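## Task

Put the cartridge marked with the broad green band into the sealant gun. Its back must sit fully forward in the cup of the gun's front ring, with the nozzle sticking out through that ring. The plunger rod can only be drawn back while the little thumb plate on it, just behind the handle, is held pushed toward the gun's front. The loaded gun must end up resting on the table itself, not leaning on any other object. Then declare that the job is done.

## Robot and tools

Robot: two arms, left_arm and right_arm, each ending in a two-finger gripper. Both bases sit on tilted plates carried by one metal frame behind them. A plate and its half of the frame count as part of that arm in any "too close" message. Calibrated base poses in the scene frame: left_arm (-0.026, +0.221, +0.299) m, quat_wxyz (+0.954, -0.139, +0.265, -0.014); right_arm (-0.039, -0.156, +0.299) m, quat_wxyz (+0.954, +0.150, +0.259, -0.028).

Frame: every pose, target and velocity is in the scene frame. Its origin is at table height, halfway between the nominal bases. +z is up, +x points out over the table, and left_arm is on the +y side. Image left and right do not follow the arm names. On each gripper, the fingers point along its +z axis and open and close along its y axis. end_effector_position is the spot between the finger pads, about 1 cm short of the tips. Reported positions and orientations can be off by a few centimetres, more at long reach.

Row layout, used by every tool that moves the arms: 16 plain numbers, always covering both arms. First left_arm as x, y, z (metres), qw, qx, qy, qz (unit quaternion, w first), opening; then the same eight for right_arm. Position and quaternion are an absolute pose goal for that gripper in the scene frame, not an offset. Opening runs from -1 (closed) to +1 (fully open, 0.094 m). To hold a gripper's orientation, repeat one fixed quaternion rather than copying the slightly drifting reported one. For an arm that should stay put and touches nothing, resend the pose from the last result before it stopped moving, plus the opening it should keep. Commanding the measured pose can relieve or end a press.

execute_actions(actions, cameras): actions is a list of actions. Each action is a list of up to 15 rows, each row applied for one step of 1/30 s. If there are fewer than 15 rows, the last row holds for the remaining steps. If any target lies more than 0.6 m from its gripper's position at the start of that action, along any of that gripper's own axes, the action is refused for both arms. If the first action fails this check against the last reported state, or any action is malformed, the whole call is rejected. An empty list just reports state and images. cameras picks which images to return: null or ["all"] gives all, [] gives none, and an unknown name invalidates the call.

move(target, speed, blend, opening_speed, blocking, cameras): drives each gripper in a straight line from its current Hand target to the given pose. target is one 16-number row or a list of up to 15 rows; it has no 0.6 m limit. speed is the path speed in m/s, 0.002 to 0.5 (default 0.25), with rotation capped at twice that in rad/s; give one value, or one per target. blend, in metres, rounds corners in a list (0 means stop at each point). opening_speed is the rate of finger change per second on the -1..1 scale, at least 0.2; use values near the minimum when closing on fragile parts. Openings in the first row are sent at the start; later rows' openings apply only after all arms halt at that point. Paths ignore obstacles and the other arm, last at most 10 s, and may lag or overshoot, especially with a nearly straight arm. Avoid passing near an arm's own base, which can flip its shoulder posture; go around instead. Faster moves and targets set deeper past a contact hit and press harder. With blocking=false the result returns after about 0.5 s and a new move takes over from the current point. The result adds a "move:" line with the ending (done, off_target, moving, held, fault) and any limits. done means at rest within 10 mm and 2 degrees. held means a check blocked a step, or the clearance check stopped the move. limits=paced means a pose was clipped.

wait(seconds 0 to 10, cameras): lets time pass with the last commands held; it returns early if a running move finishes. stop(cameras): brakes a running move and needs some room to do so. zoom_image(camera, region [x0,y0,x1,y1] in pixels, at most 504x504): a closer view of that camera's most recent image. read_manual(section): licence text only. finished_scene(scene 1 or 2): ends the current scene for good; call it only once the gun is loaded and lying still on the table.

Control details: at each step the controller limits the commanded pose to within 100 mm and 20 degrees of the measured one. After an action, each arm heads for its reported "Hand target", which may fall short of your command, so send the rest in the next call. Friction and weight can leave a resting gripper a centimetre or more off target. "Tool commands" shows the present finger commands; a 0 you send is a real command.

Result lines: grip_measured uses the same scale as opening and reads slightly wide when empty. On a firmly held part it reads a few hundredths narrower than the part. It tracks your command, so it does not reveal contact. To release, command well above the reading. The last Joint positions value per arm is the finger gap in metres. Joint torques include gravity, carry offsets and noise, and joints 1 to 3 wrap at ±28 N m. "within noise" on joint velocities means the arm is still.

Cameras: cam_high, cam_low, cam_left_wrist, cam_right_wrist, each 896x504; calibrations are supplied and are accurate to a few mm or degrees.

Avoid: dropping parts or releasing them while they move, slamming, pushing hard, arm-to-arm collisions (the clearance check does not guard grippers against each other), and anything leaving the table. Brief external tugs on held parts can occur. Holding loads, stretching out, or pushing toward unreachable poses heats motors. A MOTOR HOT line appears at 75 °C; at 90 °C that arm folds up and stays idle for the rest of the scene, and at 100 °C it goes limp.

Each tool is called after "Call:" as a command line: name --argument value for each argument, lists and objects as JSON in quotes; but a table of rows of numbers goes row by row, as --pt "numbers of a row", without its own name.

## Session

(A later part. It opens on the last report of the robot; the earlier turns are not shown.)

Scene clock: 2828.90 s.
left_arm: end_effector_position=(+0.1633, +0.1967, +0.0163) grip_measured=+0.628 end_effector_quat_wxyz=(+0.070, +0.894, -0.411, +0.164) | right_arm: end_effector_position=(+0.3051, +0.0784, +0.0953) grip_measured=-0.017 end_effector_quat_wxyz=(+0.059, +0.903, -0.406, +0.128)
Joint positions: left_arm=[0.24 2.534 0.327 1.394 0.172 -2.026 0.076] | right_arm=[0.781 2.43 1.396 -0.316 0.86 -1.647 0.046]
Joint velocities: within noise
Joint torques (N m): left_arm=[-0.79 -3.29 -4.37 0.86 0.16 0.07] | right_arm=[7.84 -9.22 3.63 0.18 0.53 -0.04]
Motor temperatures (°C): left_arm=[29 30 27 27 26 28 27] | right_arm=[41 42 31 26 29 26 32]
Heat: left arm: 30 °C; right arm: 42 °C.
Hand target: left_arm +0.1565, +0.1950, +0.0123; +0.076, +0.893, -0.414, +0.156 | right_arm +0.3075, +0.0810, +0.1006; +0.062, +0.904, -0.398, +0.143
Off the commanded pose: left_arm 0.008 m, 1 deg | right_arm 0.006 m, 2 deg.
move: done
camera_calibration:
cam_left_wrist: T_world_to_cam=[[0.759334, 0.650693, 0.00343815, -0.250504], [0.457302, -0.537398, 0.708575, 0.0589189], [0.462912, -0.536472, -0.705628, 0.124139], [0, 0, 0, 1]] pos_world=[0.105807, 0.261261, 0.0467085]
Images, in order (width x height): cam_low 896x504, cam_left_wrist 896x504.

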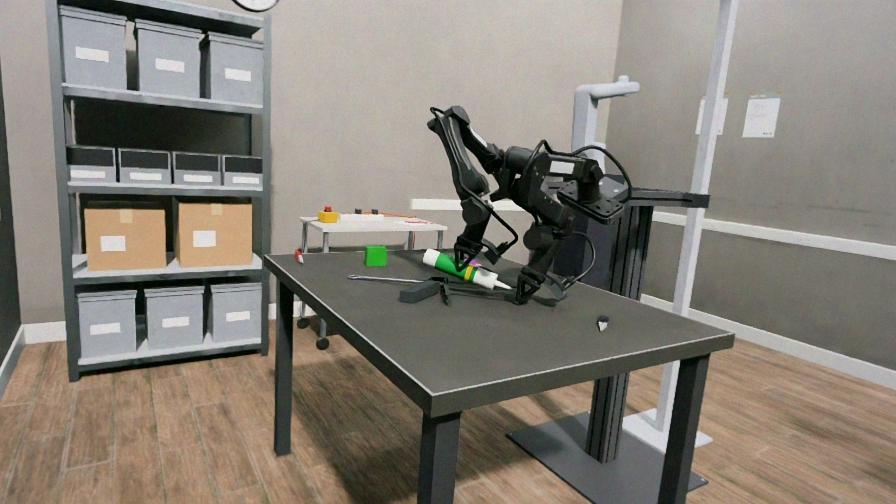

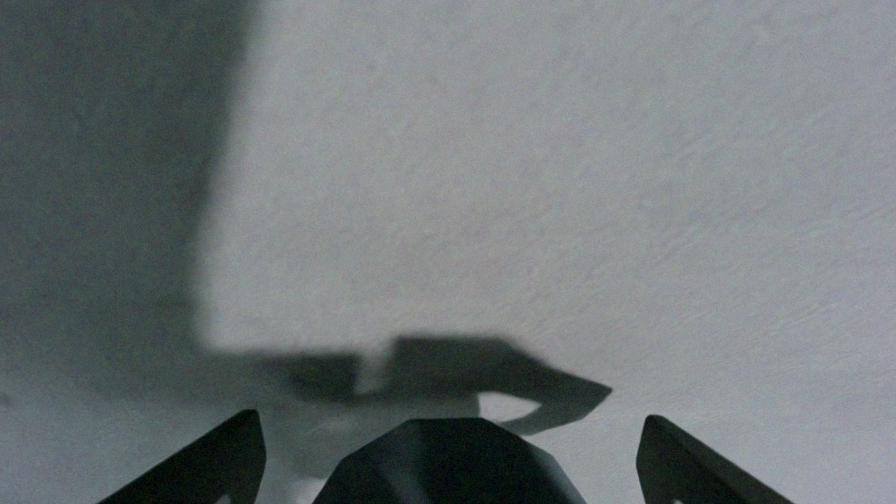

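Call:
move --target '[0.1753, 0.1783, 0.012, -0.0762, -0.8935, 0.4144, -0.1565, 0.5, 0.3075, 0.081, 0.1005, -0.0629, -0.904, 0.3977, -0.1431, -0.2]' --speed 0.04 --cameras '["cam_left_wrist","cam_low","cam_high"]'

Call:
zoom_image --camera "cam_low" --region '[450, 240, 570, 320]'

Scene clock: 2854.70 s.
left_arm: end_effector_position=(+0.1730, +0.1829, +0.0126) grip_measured=+0.628 end_effector_quat_wxyz=(+0.070, +0.893, -0.416, +0.158) | right_arm: end_effector_position=(+0.3051, +0.0784, +0.0953) grip_measured=-0.017 end_effector_quat_wxyz=(+0.059, +0.903, -0.406, +0.128)
Joint positions: left_arm=[0.158 2.508 0.362 1.331 0.11 -2.077 0.076] | right_arm=[0.781 2.43 1.396 -0.316 0.86 -1.647 0.046]
Joint velocities: within noise
Joint torques (N m): left_arm=[-2.82 -6.65 -3.86 0.64 0.17 -0.08] | right_arm=[7.92 -9.21 3.64 0.18 0.54 -0.03]
Motor temperatures (°C): left_arm=[29 30 27 27 26 28 28] | right_arm=[41 42 31 26 29 26 32]
Heat: left arm: 30 °C; right arm: 42 °C.
Hand target: left_arm +0.1753, +0.1785, +0.0121; +0.077, +0.892, -0.417, +0.158 | right_arm +0.3075, +0.0810, +0.1006; +0.062, +0.904, -0.398, +0.143
Off the commanded pose: left_arm 0.005 m, 1 deg | right_arm 0.006 m, 2 deg.
joint sent to its limit (left arm) — joint 6 (wrist roll), lower limit. The joint targets still meet the commanded pose.
move: done
camera_calibration:
cam_left_wrist: T_world_to_cam=[[0.765921, 0.642934, -0.000485152, -0.248577], [0.458874, -0.546123, 0.700846, 0.0511811], [0.450333, -0.537015, -0.713313, 0.111976], [0, 0, 0, 1]] pos_world=[0.116478, 0.247902, 0.0438834]
Images, in order (width x height): cam_high 896x504, cam_low 896x504, cam_left_wrist 896x504.

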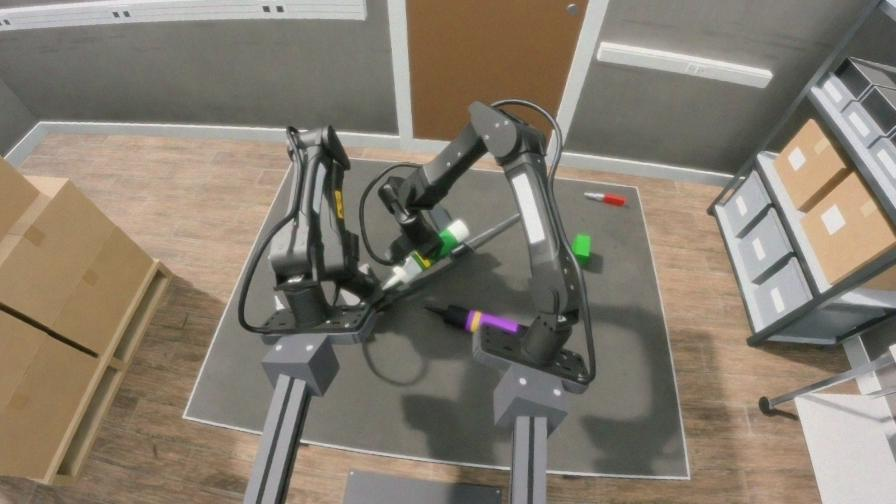

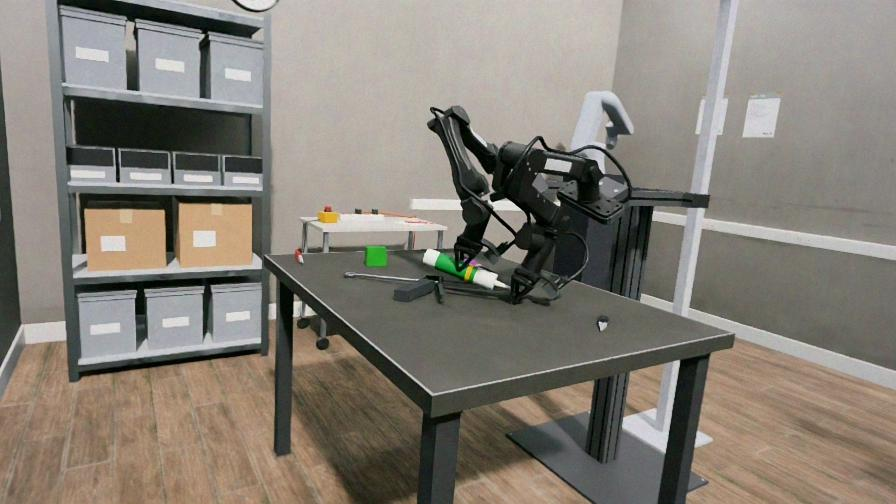

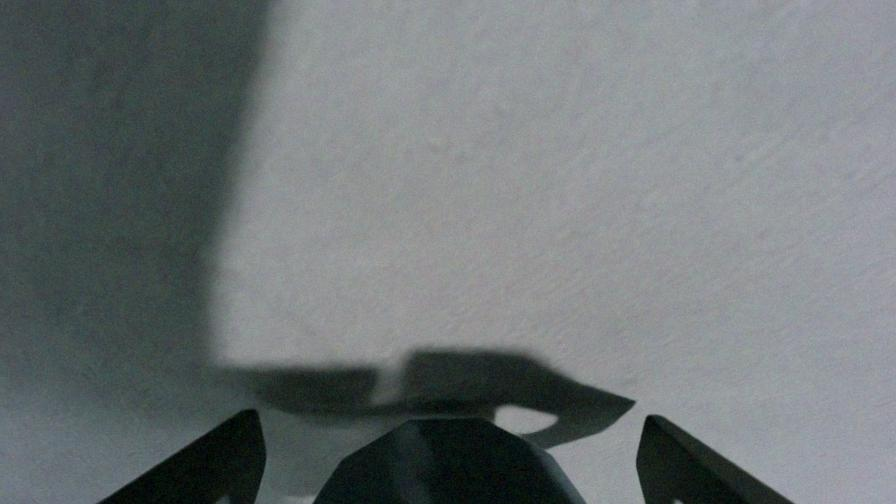

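Scaled by 4.200.

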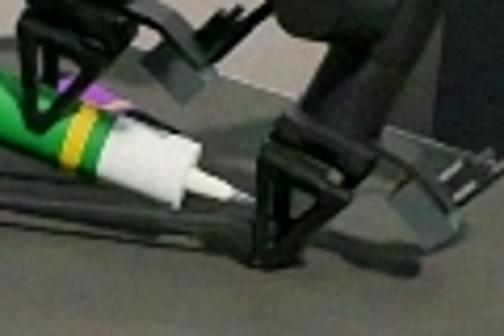

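Call:
move --target '[0.1850, 0.1755, 0.014, -0.0762, -0.8935, 0.4144, -0.1565, 0.5, 0.3075, 0.081, 0.1005, -0.0629, -0.904, 0.3977, -0.1431, -0.2]' --speed 0.04 --cameras '["cam_left_wrist","cam_low"]'

Call:
zoom_image --camera "cam_low" --region '[450, 240, 570, 320]'

Scene clock: 2861.60 s.
left_arm: end_effector_position=(+0.1821, +0.1806, +0.0139) grip_measured=+0.628 end_effector_quat_wxyz=(+0.071, +0.890, -0.422, +0.159) | right_arm: end_effector_position=(+0.3051, +0.0784, +0.0953) grip_measured=-0.017 end_effector_quat_wxyz=(+0.059, +0.903, -0.406, +0.128)
Joint positions: left_arm=[0.142 2.461 0.376 1.268 0.102 -2.077 0.076] | right_arm=[0.781 2.43 1.396 -0.316 0.86 -1.647 0.046]
Joint velocities: within noise
Joint torques (N m): left_arm=[-2.84 -6.95 -3.58 0.61 0.23 -0.11] | right_arm=[7.79 -9.18 3.56 0.17 0.54 -0.02]
Motor temperatures (°C): left_arm=[29 30 27 27 26 28 29] | right_arm=[41 41 31 26 29 26 32]
Heat: left arm: 30 °C; right arm: 41 °C.
Hand target: left_arm +0.1849, +0.1758, +0.0141; +0.080, +0.888, -0.423, +0.160 | right_arm +0.3075, +0.0810, +0.1006; +0.062, +0.904, -0.398, +0.143
Off the commanded pose: left_arm 0.006 m, 1 deg | right_arm 0.006 m, 2 deg.
joint sent to its limit (left arm) — joint 6 (wrist roll), lower limit. The joint targets still meet the commanded pose.
move: done
camera_calibration:
cam_left_wrist: T_world_to_cam=[[0.773929, 0.633272, 0.000513882, -0.253821], [0.450338, -0.550933, 0.702616, 0.0472265], [0.44523, -0.543543, -0.711569, 0.109622], [0, 0, 0, 1]] pos_world=[0.126364, 0.246341, 0.044952]
Images, in order (width x height): cam_low 896x504, cam_left_wrist 896x504.

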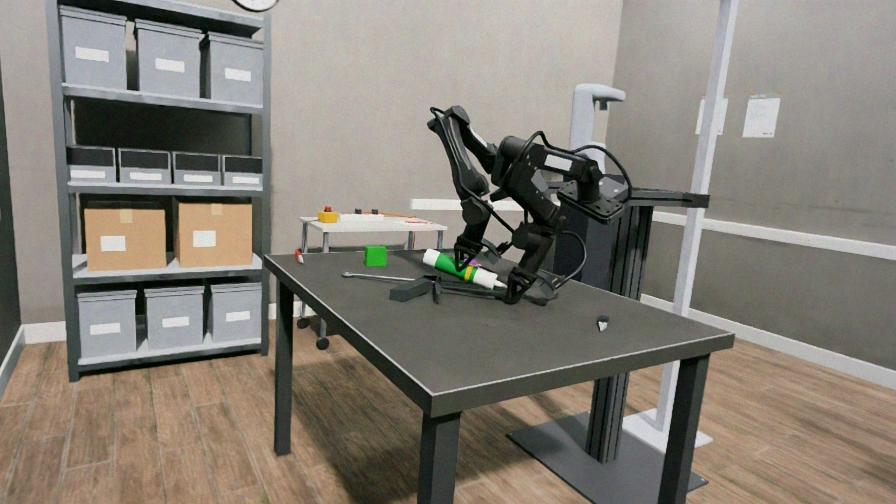

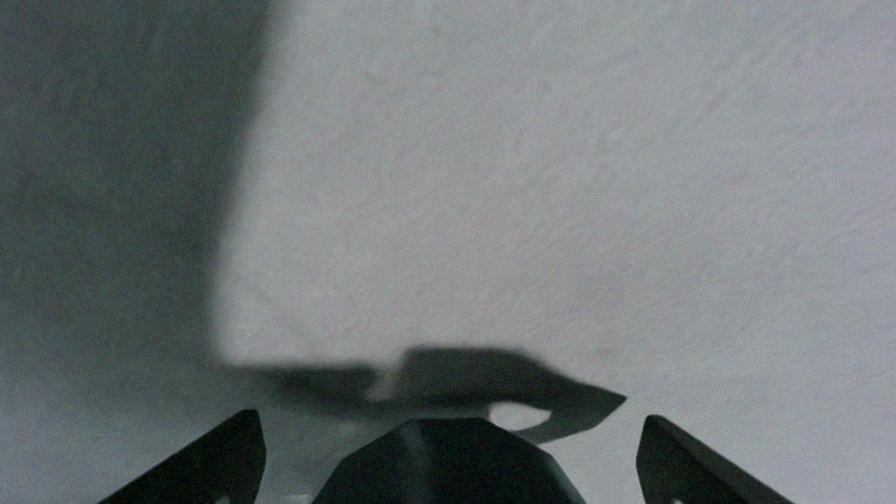

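Scaled by 4.200.

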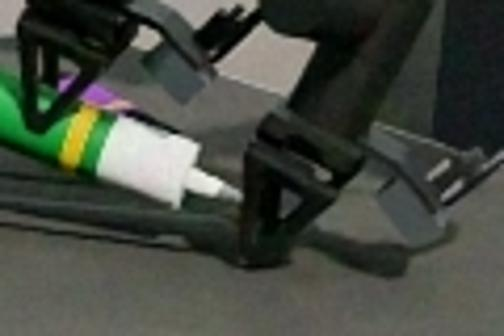

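Call:
move --pt "0.1820 0.1780 0.014 -0.0762 -0.8935 0.4144 -0.1565 1.0 0.3075 0.081 0.1005 -0.0629 -0.904 0.3977 -0.1431 -0.2" --pt "0.1790 0.1820 0.07 -0.0762 -0.8935 0.4144 -0.1565 1.0 0.3075 0.081 0.1005 -0.0629 -0.904 0.3977 -0.1431 -0.2" --pt "0.174 0.2050 0.12 -0.0612 -0.8753 0.4655 -0.1153 1.0 0.3075 0.081 0.1005 -0.0629 -0.904 0.3977 -0.1431 -0.2" --speed 0.1 --cameras '["cam_left_wrist","cam_low"]'

Call:
zoom_image --camera "cam_left_wrist" --region '[300, 150, 580, 430]'

Scene clock: 2875.63 s.
left_arm: end_effector_position=(+0.1766, +0.2061, +0.1201) grip_measured=+0.998 end_effector_quat_wxyz=(+0.058, +0.879, -0.457, +0.123) | right_arm: end_effector_position=(+0.3051, +0.0784, +0.0953) grip_measured=-0.017 end_effector_quat_wxyz=(+0.059, +0.903, -0.406, +0.128)
Joint positions: left_arm=[0.102 1.604 0.103 0.632 0.018 -2.031 0.094] | right_arm=[0.781 2.43 1.396 -0.316 0.86 -1.647 0.046]
Joint velocities: within noise
Joint torques (N m): left_arm=[-1.81 -5.01 -0.91 0.56 0.02 0.07] | right_arm=[7.83 -9.21 3.7 0.15 0.51 -0.07]
Motor temperatures (°C): left_arm=[29 30 27 27 26 28 29] | right_arm=[41 41 31 26 29 26 32]
Heat: left arm: 30 °C; right arm: 41 °C.
Hand target: left_arm +0.1740, +0.2050, +0.1201; +0.061, +0.875, -0.465, +0.116 | right_arm +0.3075, +0.0810, +0.1006; +0.062, +0.904, -0.398, +0.143
Off the commanded pose: left_arm 0.003 m, 1 deg | right_arm 0.006 m, 2 deg.
move: done
camera_calibration:
cam_left_wrist: T_world_to_cam=[[0.8188, 0.574074, 0.00246871, -0.261684], [0.43696, -0.626013, 0.645889, 0.0137526], [0.372334, -0.527776, -0.763427, 0.217445], [0, 0, 0, 1]] pos_world=[0.127296, 0.273597, 0.157766]
Images, in order (width x height): cam_low 896x504, cam_left_wrist 896x504.

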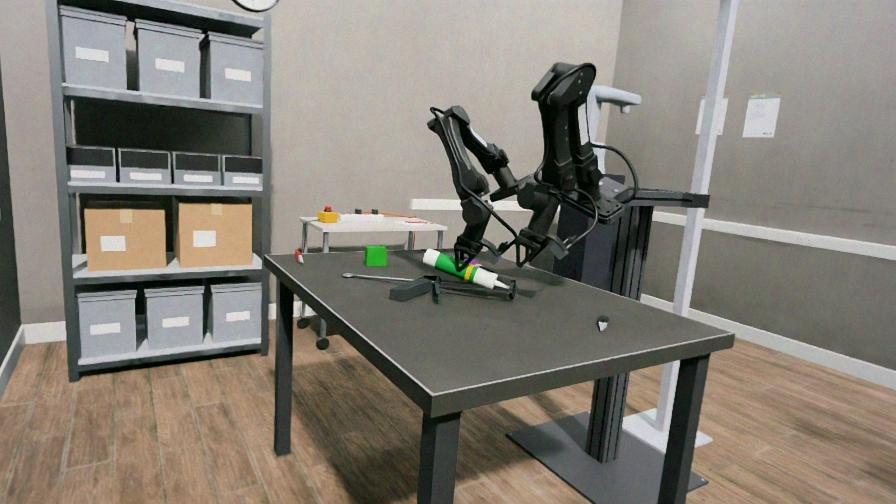

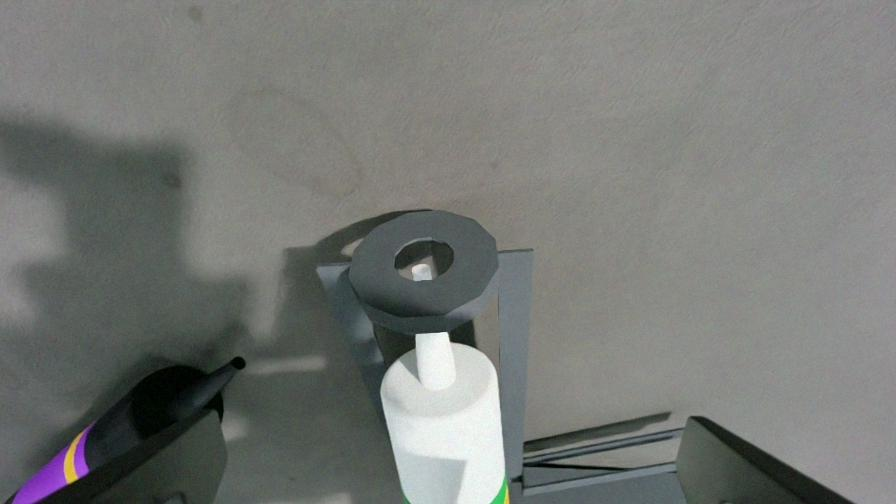

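Scaled by 1.800.

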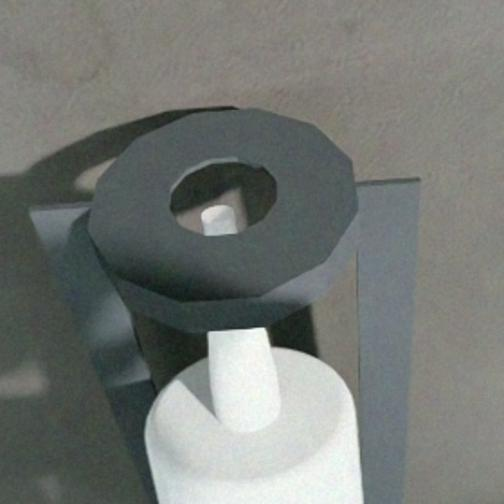

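Call:
move --target '[0.174, 0.2050, 0.12, -0.0612, -0.8753, 0.4655, -0.1153, 1.0, 0.3075, 0.081, 0.0925, -0.0629, -0.904, 0.3977, -0.1431, -0.2]' --speed 0.05 --cameras '["cam_left_wrist","cam_low"]'

Call:
zoom_image --camera "cam_left_wrist" --region '[300, 150, 580, 430]'

Scene clock: 2895.57 s.
left_arm: end_effector_position=(+0.1763, +0.2061, +0.1201) grip_measured=+0.998 end_effector_quat_wxyz=(+0.058, +0.879, -0.458, +0.122) | right_arm: end_effector_position=(+0.3019, +0.0784, +0.0885) grip_measured=-0.017 end_effector_quat_wxyz=(+0.062, +0.905, -0.402, +0.127)
Joint positions: left_arm=[0.102 1.604 0.103 0.631 0.017 -2.031 0.094] | right_arm=[0.776 2.448 1.396 -0.299 0.86 -1.659 0.046]
Joint velocities: within noise
Joint torques (N m): left_arm=[-1.8 -5.04 -0.85 0.59 0.01 0.1] | right_arm=[7.28 -9.16 3.82 0.27 0.49 -0.06]
Motor temperatures (°C): left_arm=[29 30 27 27 26 28 28] | right_arm=[41 41 31 26 29 26 32]
Heat: left arm: 30 °C; right arm: 41 °C.
Hand target: left_arm +0.1739, +0.2050, +0.1200; +0.061, +0.875, -0.466, +0.116 | right_arm +0.3074, +0.0810, +0.0926; +0.063, +0.904, -0.398, +0.143
Off the commanded pose: left_arm 0.003 m, 1 deg | right_arm 0.007 m, 2 deg.
move: done
camera_calibration:
cam_left_wrist: T_world_to_cam=[[0.819281, 0.573389, 0.00187187, -0.261316], [0.437116, -0.626675, 0.645141, 0.0140959], [0.37109, -0.527734, -0.764061, 0.217795], [0, 0, 0, 1]] pos_world=[0.127108, 0.273607, 0.157804]
Images, in order (width x height): cam_low 896x504, cam_left_wrist 896x504.

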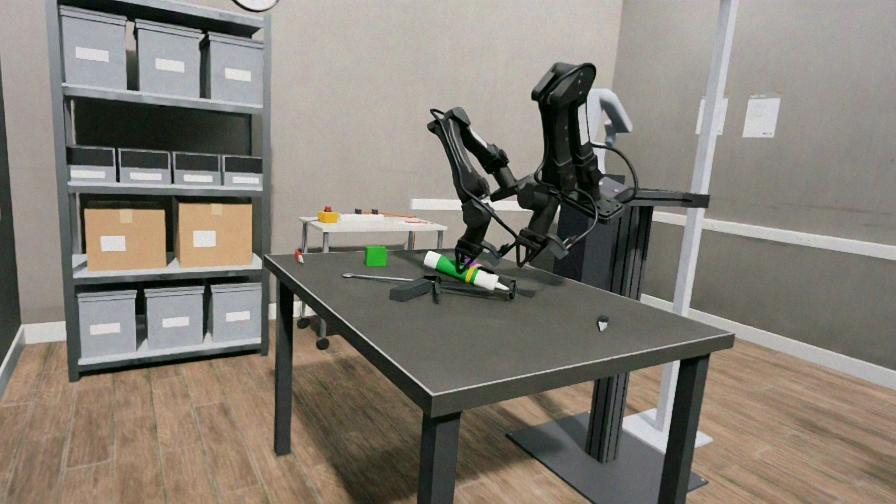

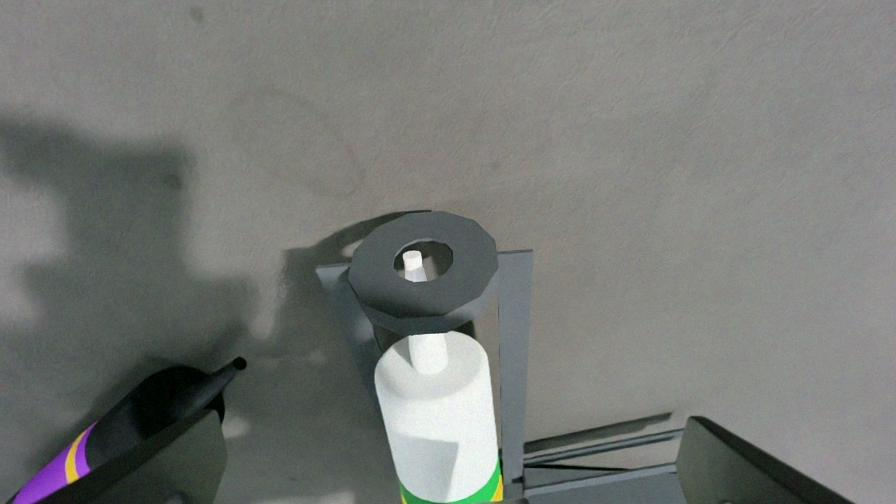

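Scaled by 1.800.

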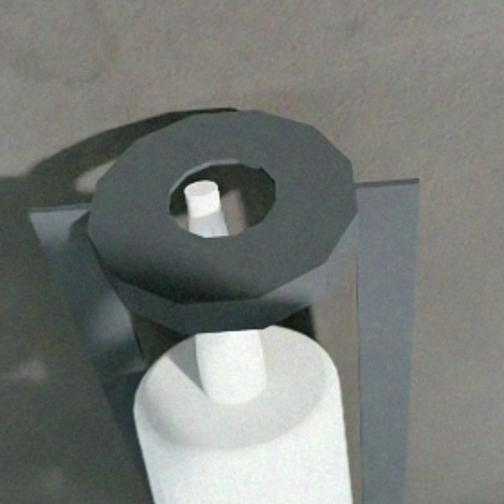

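Call:
move --pt "0.1760 0.186 0.080 -0.0762 -0.8935 0.4144 -0.1565 1.0 0.3075 0.081 0.0925 -0.0629 -0.904 0.3977 -0.1431 -0.2" --pt "0.1770 0.179 0.042 -0.0762 -0.8935 0.4144 -0.1565 1.0 0.3075 0.081 0.0925 -0.0629 -0.904 0.3977 -0.1431 -0.2" --speed 0.08 --cameras '["cam_left_wrist","cam_low"]'

Scene clock: 2908.63 s.
left_arm: end_effector_position=(+0.1813, +0.1802, +0.0457) grip_measured=+0.998 end_effector_quat_wxyz=(+0.076, +0.885, -0.429, +0.165) | right_arm: end_effector_position=(+0.3020, +0.0785, +0.0885) grip_measured=-0.017 end_effector_quat_wxyz=(+0.062, +0.905, -0.402, +0.127)
Joint positions: left_arm=[0.123 2.322 0.266 1.244 0.106 -2.073 0.094] | right_arm=[0.776 2.448 1.396 -0.298 0.86 -1.66 0.046]
Joint velocities: within noise
Joint torques (N m): left_arm=[-1.31 -3.4 -3.66 1.01 0.17 -0.16] | right_arm=[7.32 -9.2 3.92 0.26 0.49 -0.07]
Motor temperatures (°C): left_arm=[29 30 27 27 26 28 28] | right_arm=[40 42 31 26 29 26 32]
Heat: left arm: 30 °C; right arm: 42 °C.
Hand target: left_arm +0.1769, +0.1793, +0.0421; +0.081, +0.888, -0.424, +0.160 | right_arm +0.3074, +0.0810, +0.0926; +0.063, +0.904, -0.398, +0.143
Off the commanded pose: left_arm 0.006 m, 2 deg | right_arm 0.007 m, 2 deg.
joint sent to its limit (left arm) — joint 6 (wrist roll), lower limit. The joint targets still meet the commanded pose.
move: done
camera_calibration:
cam_left_wrist: T_world_to_cam=[[0.785783, 0.618501, 0.000814676, -0.252408], [0.432533, -0.550457, 0.714081, 0.0276203], [0.442109, -0.560761, -0.700062, 0.135576], [0, 0, 0, 1]] pos_world=[0.126452, 0.247344, 0.0753938]
Images, in order (width x height): cam_low 896x504, cam_left_wrist 896x504.

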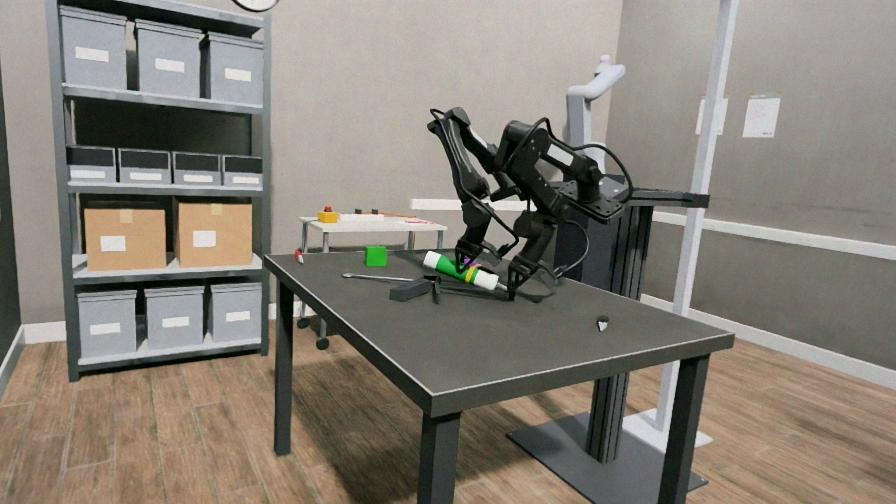

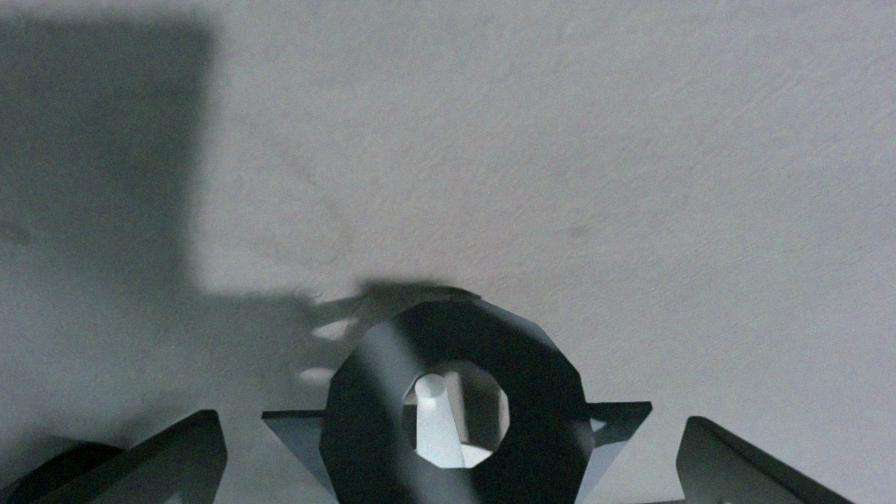

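Call:
move --pt "0.1770 0.179 0.013 -0.0762 -0.8935 0.4144 -0.1565 1.0 0.3075 0.081 0.0925 -0.0629 -0.904 0.3977 -0.1431 -0.2" --pt "0.1770 0.179 0.013 -0.0762 -0.8935 0.4144 -0.1565 0.5 0.3075 0.081 0.0925 -0.0629 -0.904 0.3977 -0.1431 -0.2" --speed 0.05 --opening_speed 0.3 --cameras '["cam_left_wrist","cam_low"]'

Scene clock: 2917.57 s.
left_arm: end_effector_position=(+0.1823, +0.1803, +0.0171) grip_measured=+0.630 end_effector_quat_wxyz=(+0.072, +0.889, -0.422, +0.163) | right_arm: end_effector_position=(+0.3020, +0.0785, +0.0885) grip_measured=-0.017 end_effector_quat_wxyz=(+0.062, +0.905, -0.402, +0.127)
Joint positions: left_arm=[0.143 2.456 0.364 1.282 0.11 -2.074 0.077] | right_arm=[0.776 2.448 1.396 -0.298 0.86 -1.66 0.046]
Joint velocities: within noise
Joint torques (N m): left_arm=[-1.33 -3.47 -3.85 1.03 0.17 -0.1] | right_arm=[7.31 -9.16 3.96 0.27 0.53 -0.06]
Motor temperatures (°C): left_arm=[29 30 27 27 26 28 28] | right_arm=[40 42 31 26 29 26 32]
Heat: left arm: 30 °C; right arm: 42 °C.
Hand target: left_arm +0.1770, +0.1792, +0.0131; +0.078, +0.892, -0.417, +0.157 | right_arm +0.3074, +0.0810, +0.0926; +0.063, +0.904, -0.398, +0.143
Off the commanded pose: left_arm 0.007 m, 1 deg | right_arm 0.007 m, 2 deg.
joint sent to its limit (left arm) — joint 6 (wrist roll), lower limit. The joint targets still meet the commanded pose.
move: done
camera_calibration:
cam_left_wrist: T_world_to_cam=[[0.77521, 0.631694, 0.00347417, -0.253773], [0.443599, -0.548281, 0.708948, 0.0453449], [0.449743, -0.548043, -0.705252, 0.111526], [0, 0, 0, 1]] pos_world=[0.126454, 0.24629, 0.0473886]
Images, in order (width x height): cam_low 896x504, cam_left_wrist 896x504.

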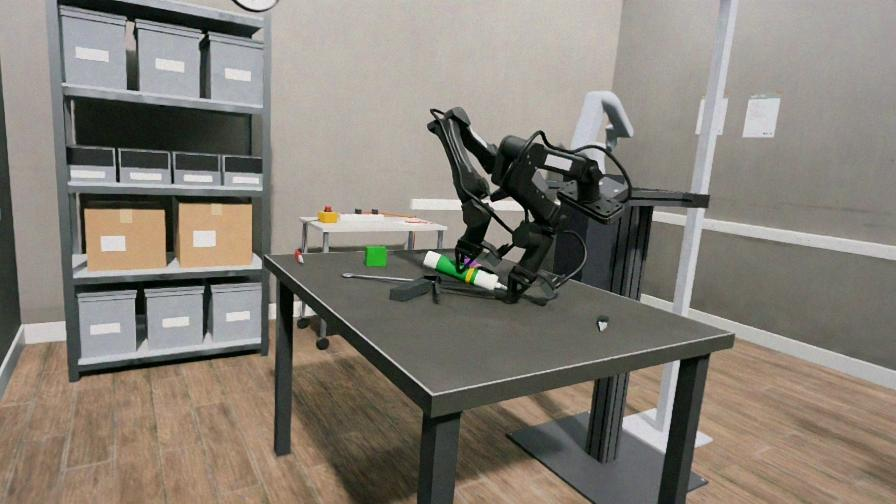

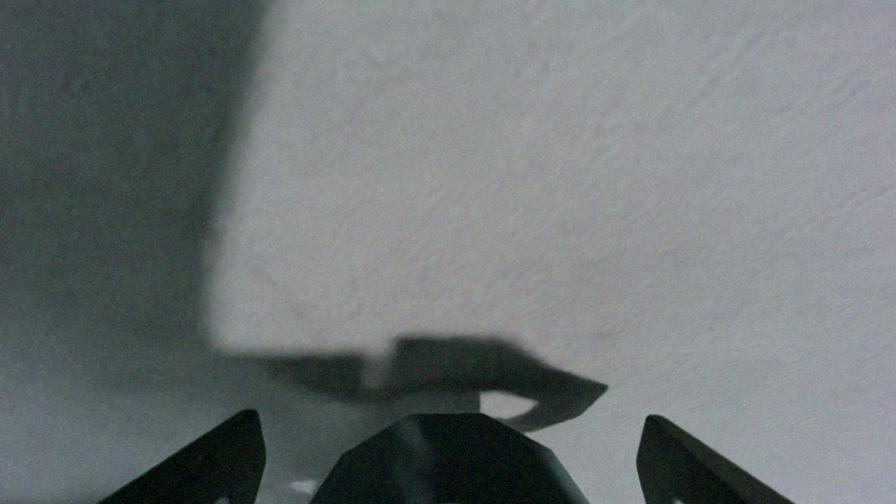

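Call:
move --pt "0.1770 0.179 0.014 -0.0762 -0.8935 0.4144 -0.1565 0.5 0.3095 0.083 0.0875 -0.0629 -0.904 0.3977 -0.1431 -0.2" --pt "0.1969 0.1564 0.015 -0.0762 -0.8935 0.4144 -0.1565 0.5 0.3095 0.083 0.0875 -0.0629 -0.904 0.3977 -0.1431 -0.2" --speed 0.04 --cameras '["cam_left_wrist","cam_low"]'

Call:
zoom_image --camera "cam_low" --region '[430, 230, 580, 320]'

Scene clock: 2933.03 s.
left_arm: end_effector_position=(+0.1875, +0.1697, +0.0116) grip_measured=+0.630 end_effector_quat_wxyz=(+0.072, +0.883, -0.439, +0.150) | right_arm: end_effector_position=(+0.3058, +0.0731, +0.0826) grip_measured=-0.017 end_effector_quat_wxyz=(+0.071, +0.903, -0.402, +0.137)
Joint positions: left_arm=[0.086 2.437 0.406 1.197 0.06 -2.082 0.077] | right_arm=[0.762 2.466 1.407 -0.287 0.884 -1.672 0.046]
Joint velocities: within noise
Joint torques (N m): left_arm=[-4.49 -7.23 -2.93 0.76 0.42 -0.06] | right_arm=[7.94 -9.17 4.41 0.24 0.23 -0.05]
Motor temperatures (°C): left_arm=[29 30 27 27 26 28 28] | right_arm=[40 42 31 26 29 26 32]
Heat: left arm: 30 °C; right arm: 42 °C.
Hand target: left_arm +0.1965, +0.1571, +0.0152; +0.088, +0.875, -0.445, +0.170 | right_arm +0.3093, +0.0828, +0.0876; +0.063, +0.904, -0.398, +0.143
Off the commanded pose: left_arm 0.017 m, 3 deg | right_arm 0.012 m, 1 deg.
joint sent to its limit (left arm) — joint 6 (wrist roll), lower limit. The joint targets are off in orientation, not in position.
move: off_target (left_arm, right_arm)
camera_calibration:
cam_left_wrist: T_world_to_cam=[[0.797221, 0.60368, -0.00298703, -0.250364], [0.437237, -0.573989, 0.692359, 0.046863], [0.416249, -0.553269, -0.721547, 0.106912], [0, 0, 0, 1]] pos_world=[0.134603, 0.23719, 0.0439485]
Images, in order (width x height): cam_low 896x504, cam_left_wrist 896x504.

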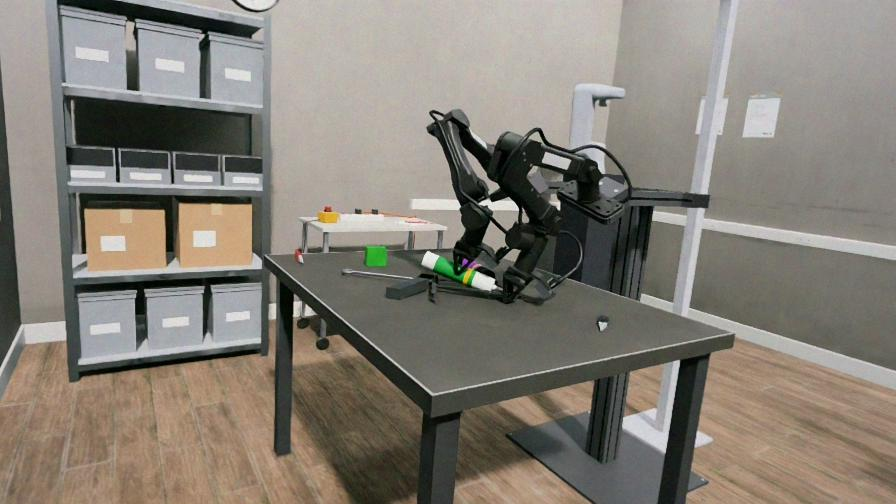

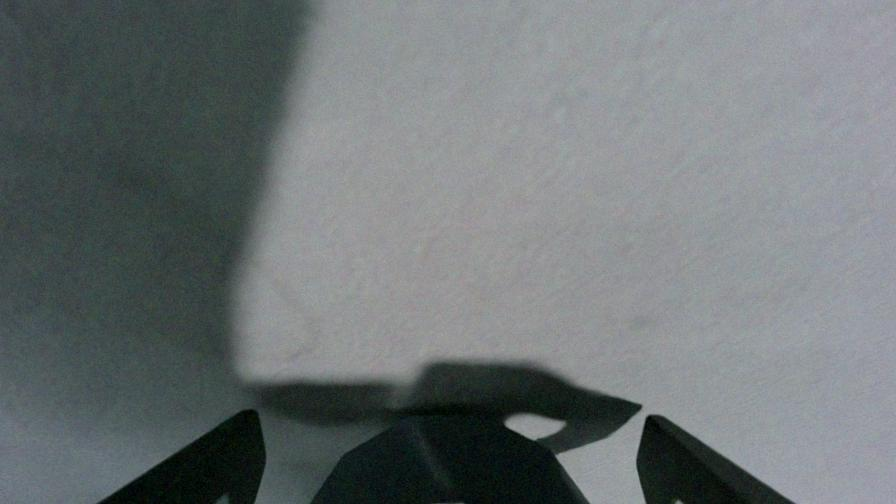

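Scaled by 3.360.

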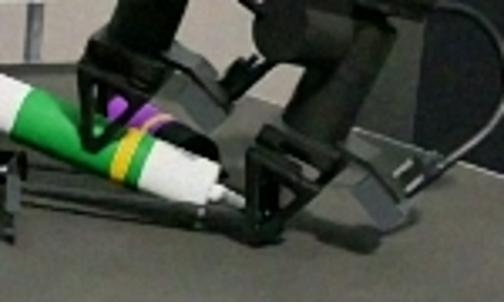

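Call:
move --pt "0.1890 0.166 0.015 -0.0762 -0.8935 0.4144 -0.1565 1.0 0.3095 0.083 0.0875 -0.0629 -0.904 0.3977 -0.1431 -0.2" --pt "0.1840 0.168 0.042 -0.0762 -0.8935 0.4144 -0.1565 1.0 0.3095 0.083 0.0875 -0.0629 -0.904 0.3977 -0.1431 -0.2" --speed 0.08 --cameras '["cam_left_wrist","cam_low"]'

Scene clock: 2945.47 s.
left_arm: end_effector_position=(+0.1848, +0.1705, +0.0377) grip_measured=+0.998 end_effector_quat_wxyz=(+0.083, +0.881, -0.436, +0.164) | right_arm: end_effector_position=(+0.3056, +0.0735, +0.0825) grip_measured=-0.017 end_effector_quat_wxyz=(+0.071, +0.903, -0.402, +0.136)
Joint positions: left_arm=[0.092 2.345 0.31 1.212 0.098 -2.082 0.094] | right_arm=[0.762 2.466 1.407 -0.287 0.882 -1.672 0.046]
Joint velocities: within noise
Joint torques (N m): left_arm=[-2.37 -6.86 -5.46 0.97 0.21 -0.04] | right_arm=[8.02 -9.1 4.41 0.22 0.29 -0.06]
Motor temperatures (°C): left_arm=[29 31 27 27 27 28 29] | right_arm=[40 43 31 26 29 26 32]
Heat: left arm: 31 °C; right arm: 43 °C.
Hand target: left_arm +0.1839, +0.1685, +0.0418; +0.087, +0.879, -0.438, +0.166 | right_arm +0.3094, +0.0829, +0.0876; +0.063, +0.904, -0.398, +0.143
Off the commanded pose: left_arm 0.005 m, 3 deg | right_arm 0.011 m, 1 deg.
joint sent to its limit (left arm) — joint 6 (wrist roll), lower limit. The joint targets are off in orientation, not in position.
move: off_target (left_arm, right_arm)
camera_calibration:
cam_left_wrist: T_world_to_cam=[[0.796727, 0.604243, -0.0108005, -0.248276], [0.427252, -0.550536, 0.717193, 0.0273996], [0.427413, -0.576022, -0.696791, 0.128166], [0, 0, 0, 1]] pos_world=[0.131322, 0.23893, 0.0669728]
Images, in order (width x height): cam_low 896x504, cam_left_wrist 896x504.

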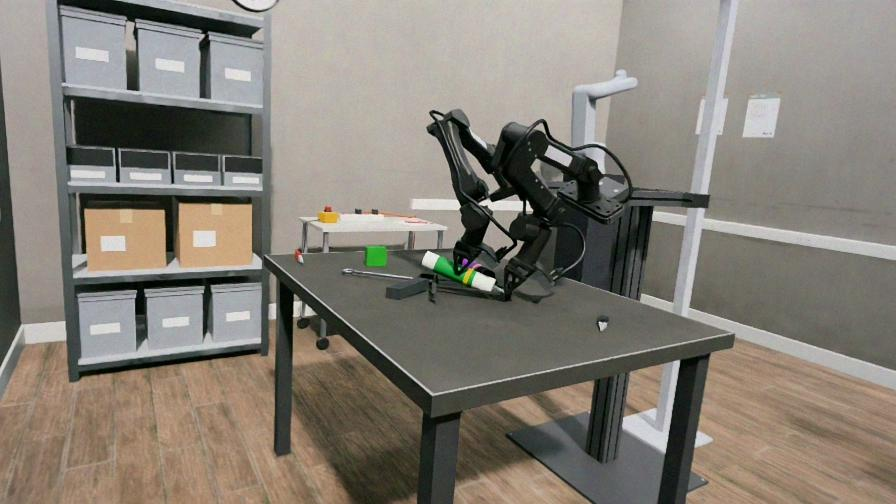

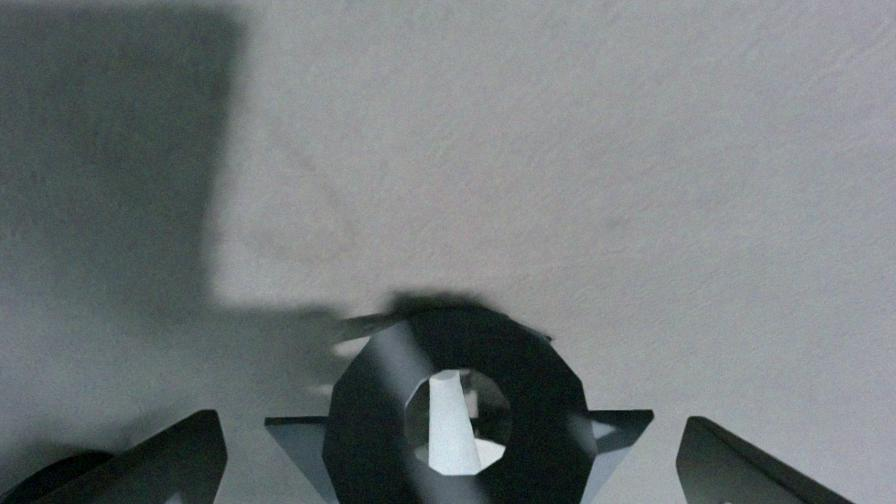

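Call:
move --target '[0.1840, 0.168, 0.042, -0.0762, -0.8935, 0.4144, -0.1565, 1.0, 0.3095, 0.083, 0.0905, -0.0491, -0.9084, 0.3997, -0.1116, -0.2]' --speed 0.05 --cameras '["cam_left_wrist","cam_low"]'

Scene clock: 2956.30 s.
left_arm: end_effector_position=(+0.1848, +0.1704, +0.0377) grip_measured=+0.998 end_effector_quat_wxyz=(+0.083, +0.881, -0.436, +0.164) | right_arm: end_effector_position=(+0.3016, +0.0763, +0.0769) grip_measured=-0.017 end_effector_quat_wxyz=(+0.062, +0.906, -0.403, +0.111)
Joint positions: left_arm=[0.092 2.345 0.31 1.212 0.098 -2.082 0.094] | right_arm=[0.749 2.466 1.407 -0.287 0.825 -1.682 0.046]
Joint velocities: within noise
Joint torques (N m): left_arm=[-2.44 -6.9 -5.31 0.97 0.18 -0.07] | right_arm=[7.72 -11.92 3.3 0.04 0.09 -0.11]
Motor temperatures (°C): left_arm=[29 30 27 27 26 28 28] | right_arm=[41 44 31 26 29 26 32]
Heat: left arm: 30 °C; right arm: 44 °C.
Hand target: left_arm +0.1839, +0.1685, +0.0418; +0.087, +0.879, -0.438, +0.166 | right_arm +0.3094, +0.0829, +0.0903; +0.049, +0.908, -0.400, +0.112
Off the commanded pose: left_arm 0.005 m, 3 deg | right_arm 0.017 m, 1 deg.
joint sent to its limit (left arm) — joint 6 (wrist roll), lower limit. The joint targets are off in orientation, not in position.
move: off_target (left_arm, right_arm)
camera_calibration:
cam_left_wrist: T_world_to_cam=[[0.796768, 0.604186, -0.0109739, -0.248234], [0.42717, -0.550298, 0.717424, 0.0273118], [0.427419, -0.576308, -0.69655, 0.12818], [0, 0, 0, 1]] pos_world=[0.131331, 0.23888, 0.0669656]
Images, in order (width x height): cam_low 896x504, cam_left_wrist 896x504.

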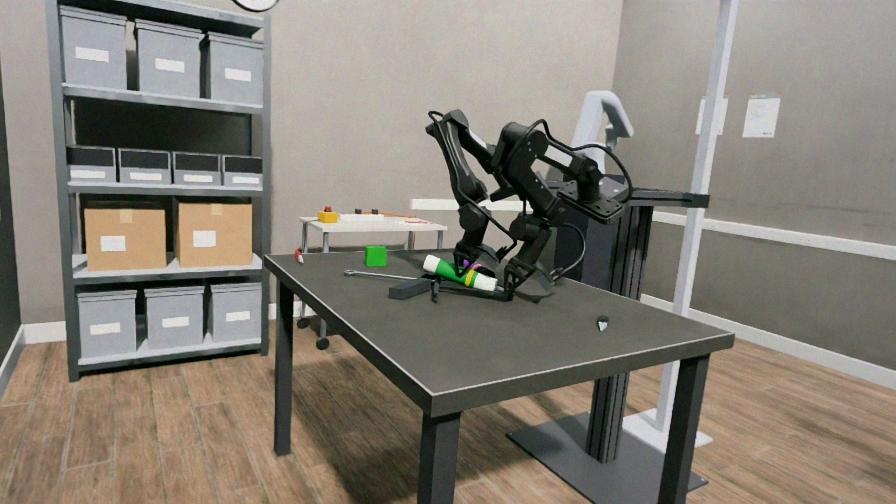

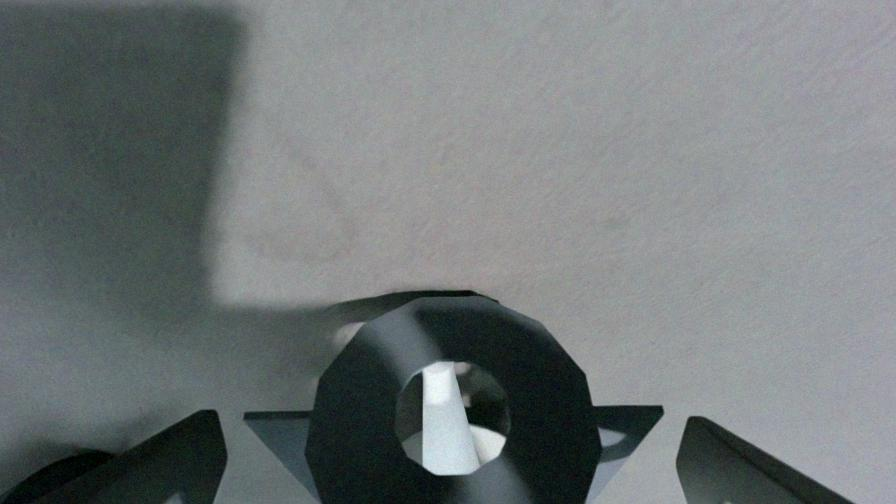

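Call:
move --target '[0.1840, 0.168, 0.042, -0.0762, -0.8935, 0.4144, -0.1565, 1.0, 0.3135, 0.085, 0.106, -0.0491, -0.9084, 0.3997, -0.1116, -0.2]' --speed 0.05 --cameras '["cam_left_wrist"]'

Scene clock: 2967.23 s.
left_arm: end_effector_position=(+0.1848, +0.1700, +0.0378) grip_measured=+0.998 end_effector_quat_wxyz=(+0.084, +0.881, -0.436, +0.165) | right_arm: end_effector_position=(+0.2964, +0.0716, +0.0792) grip_measured=-0.017 end_effector_quat_wxyz=(+0.074, +0.910, -0.396, +0.101)
Joint positions: left_arm=[0.092 2.345 0.31 1.212 0.1 -2.082 0.094] | right_arm=[0.749 2.46 1.411 -0.34 0.82 -1.669 0.046]
Joint velocities: within noise
Joint torques (N m): left_arm=[-2.48 -6.9 -5.49 0.95 0.17 -0.05] | right_arm=[9.21 -13.87 4.18 -0.11 0.15 0.07]
Motor temperatures (°C): left_arm=[29 30 27 27 26 28 28] | right_arm=[41 46 31 26 29 26 32]
Heat: left arm: 30 °C; right arm: 46 °C.
Hand target: left_arm +0.1839, +0.1685, +0.0418; +0.087, +0.879, -0.438, +0.166 | right_arm +0.3129, +0.0846, +0.1053; +0.049, +0.909, -0.400, +0.111
Off the commanded pose: left_arm 0.005 m, 3 deg | right_arm 0.034 m, 3 deg.
joint sent to its limit (left arm) — joint 6 (wrist roll), lower limit. The joint targets are off in orientation, not in position.
move: off_target (left_arm, right_arm)
camera_calibration:
cam_left_wrist: T_world_to_cam=[[0.797012, 0.603844, -0.0120137, -0.247982], [0.42668, -0.548872, 0.718807, 0.0267848], [0.427454, -0.578024, -0.695106, 0.128262], [0, 0, 0, 1]] pos_world=[0.13139, 0.238582, 0.0669231]
Images, in order (width x height): cam_left_wrist 896x504.

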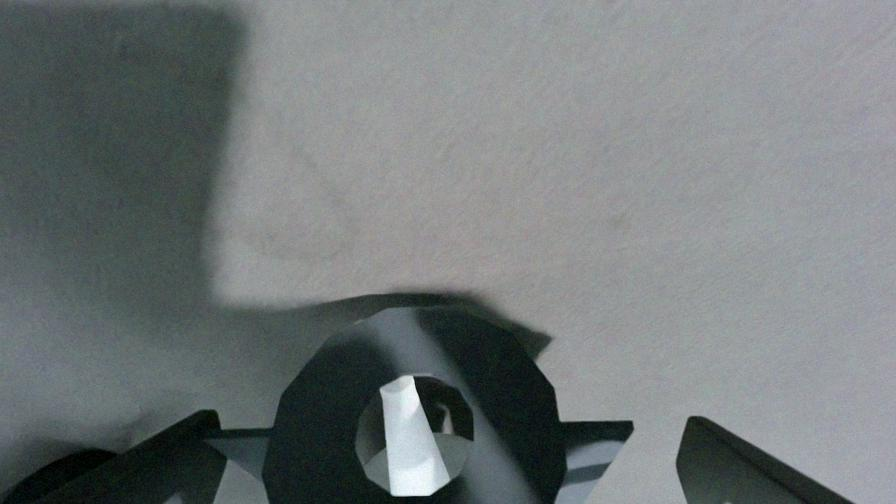

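Call:
move --target '[0.1840, 0.168, 0.048, -0.0762, -0.8935, 0.4144, -0.1565, 1.0, 0.3185, 0.090, 0.114, -0.0491, -0.9084, 0.3997, -0.1116, -0.2]' --speed 0.05 --cameras '["cam_left_wrist"]'

Scene clock: 2974.20 s.
left_arm: end_effector_position=(+0.1864, +0.1709, +0.0439) grip_measured=+0.998 end_effector_quat_wxyz=(+0.083, +0.880, -0.437, +0.168) | right_arm: end_effector_position=(+0.2998, +0.0740, +0.0829) grip_measured=-0.017 end_effector_quat_wxyz=(+0.076, +0.910, -0.398, +0.091)
Joint positions: left_arm=[0.09 2.317 0.29 1.212 0.1 -2.082 0.094] | right_arm=[0.749 2.46 1.448 -0.397 0.804 -1.653 0.046]
Joint velocities: within noise
Joint torques (N m): left_arm=[-2.63 -7.08 -5.37 0.86 0.15 -0.04] | right_arm=[10.32 -13.93 4.63 -0.15 0.33 0.09]
Motor temperatures (°C): left_arm=[29 30 27 28 26 28 28] | right_arm=[41 48 31 26 29 26 32]
Heat: left arm: 30 °C; right arm: 48 °C.
Hand target: left_arm +0.1839, +0.1685, +0.0478; +0.088, +0.878, -0.439, +0.167 | right_arm +0.3178, +0.0897, +0.1131; +0.048, +0.908, -0.400, +0.111
Off the commanded pose: left_arm 0.006 m, 3 deg | right_arm 0.040 m, 4 deg.
joint sent to its limit (left arm) — joint 6 (wrist roll), lower limit. The joint targets are off in orientation, not in position.
move: off_target (left_arm, right_arm)
camera_calibration:
cam_left_wrist: T_world_to_cam=[[0.79708, 0.603852, -0.00515759, -0.250048], [0.420417, -0.548776, 0.722561, 0.0231589], [0.433489, -0.578107, -0.691288, 0.131071], [0, 0, 0, 1]] pos_world=[0.132754, 0.239475, 0.0725848]
Images, in order (width x height): cam_left_wrist 896x504.

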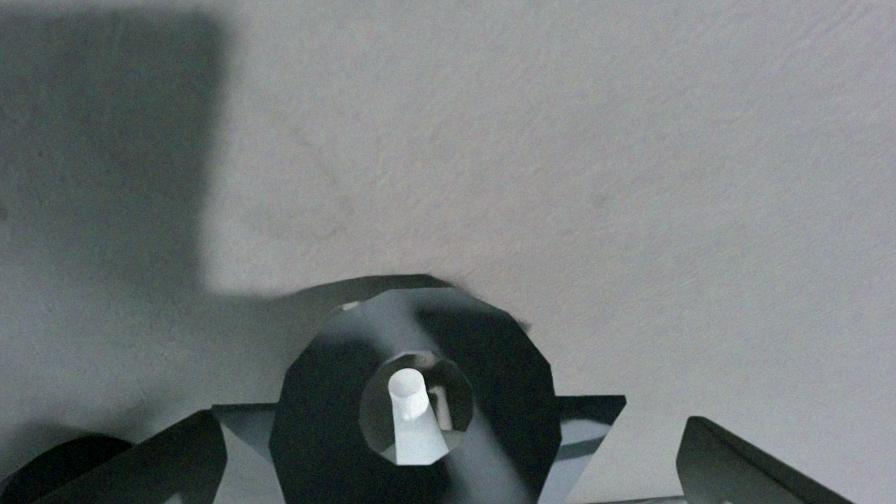

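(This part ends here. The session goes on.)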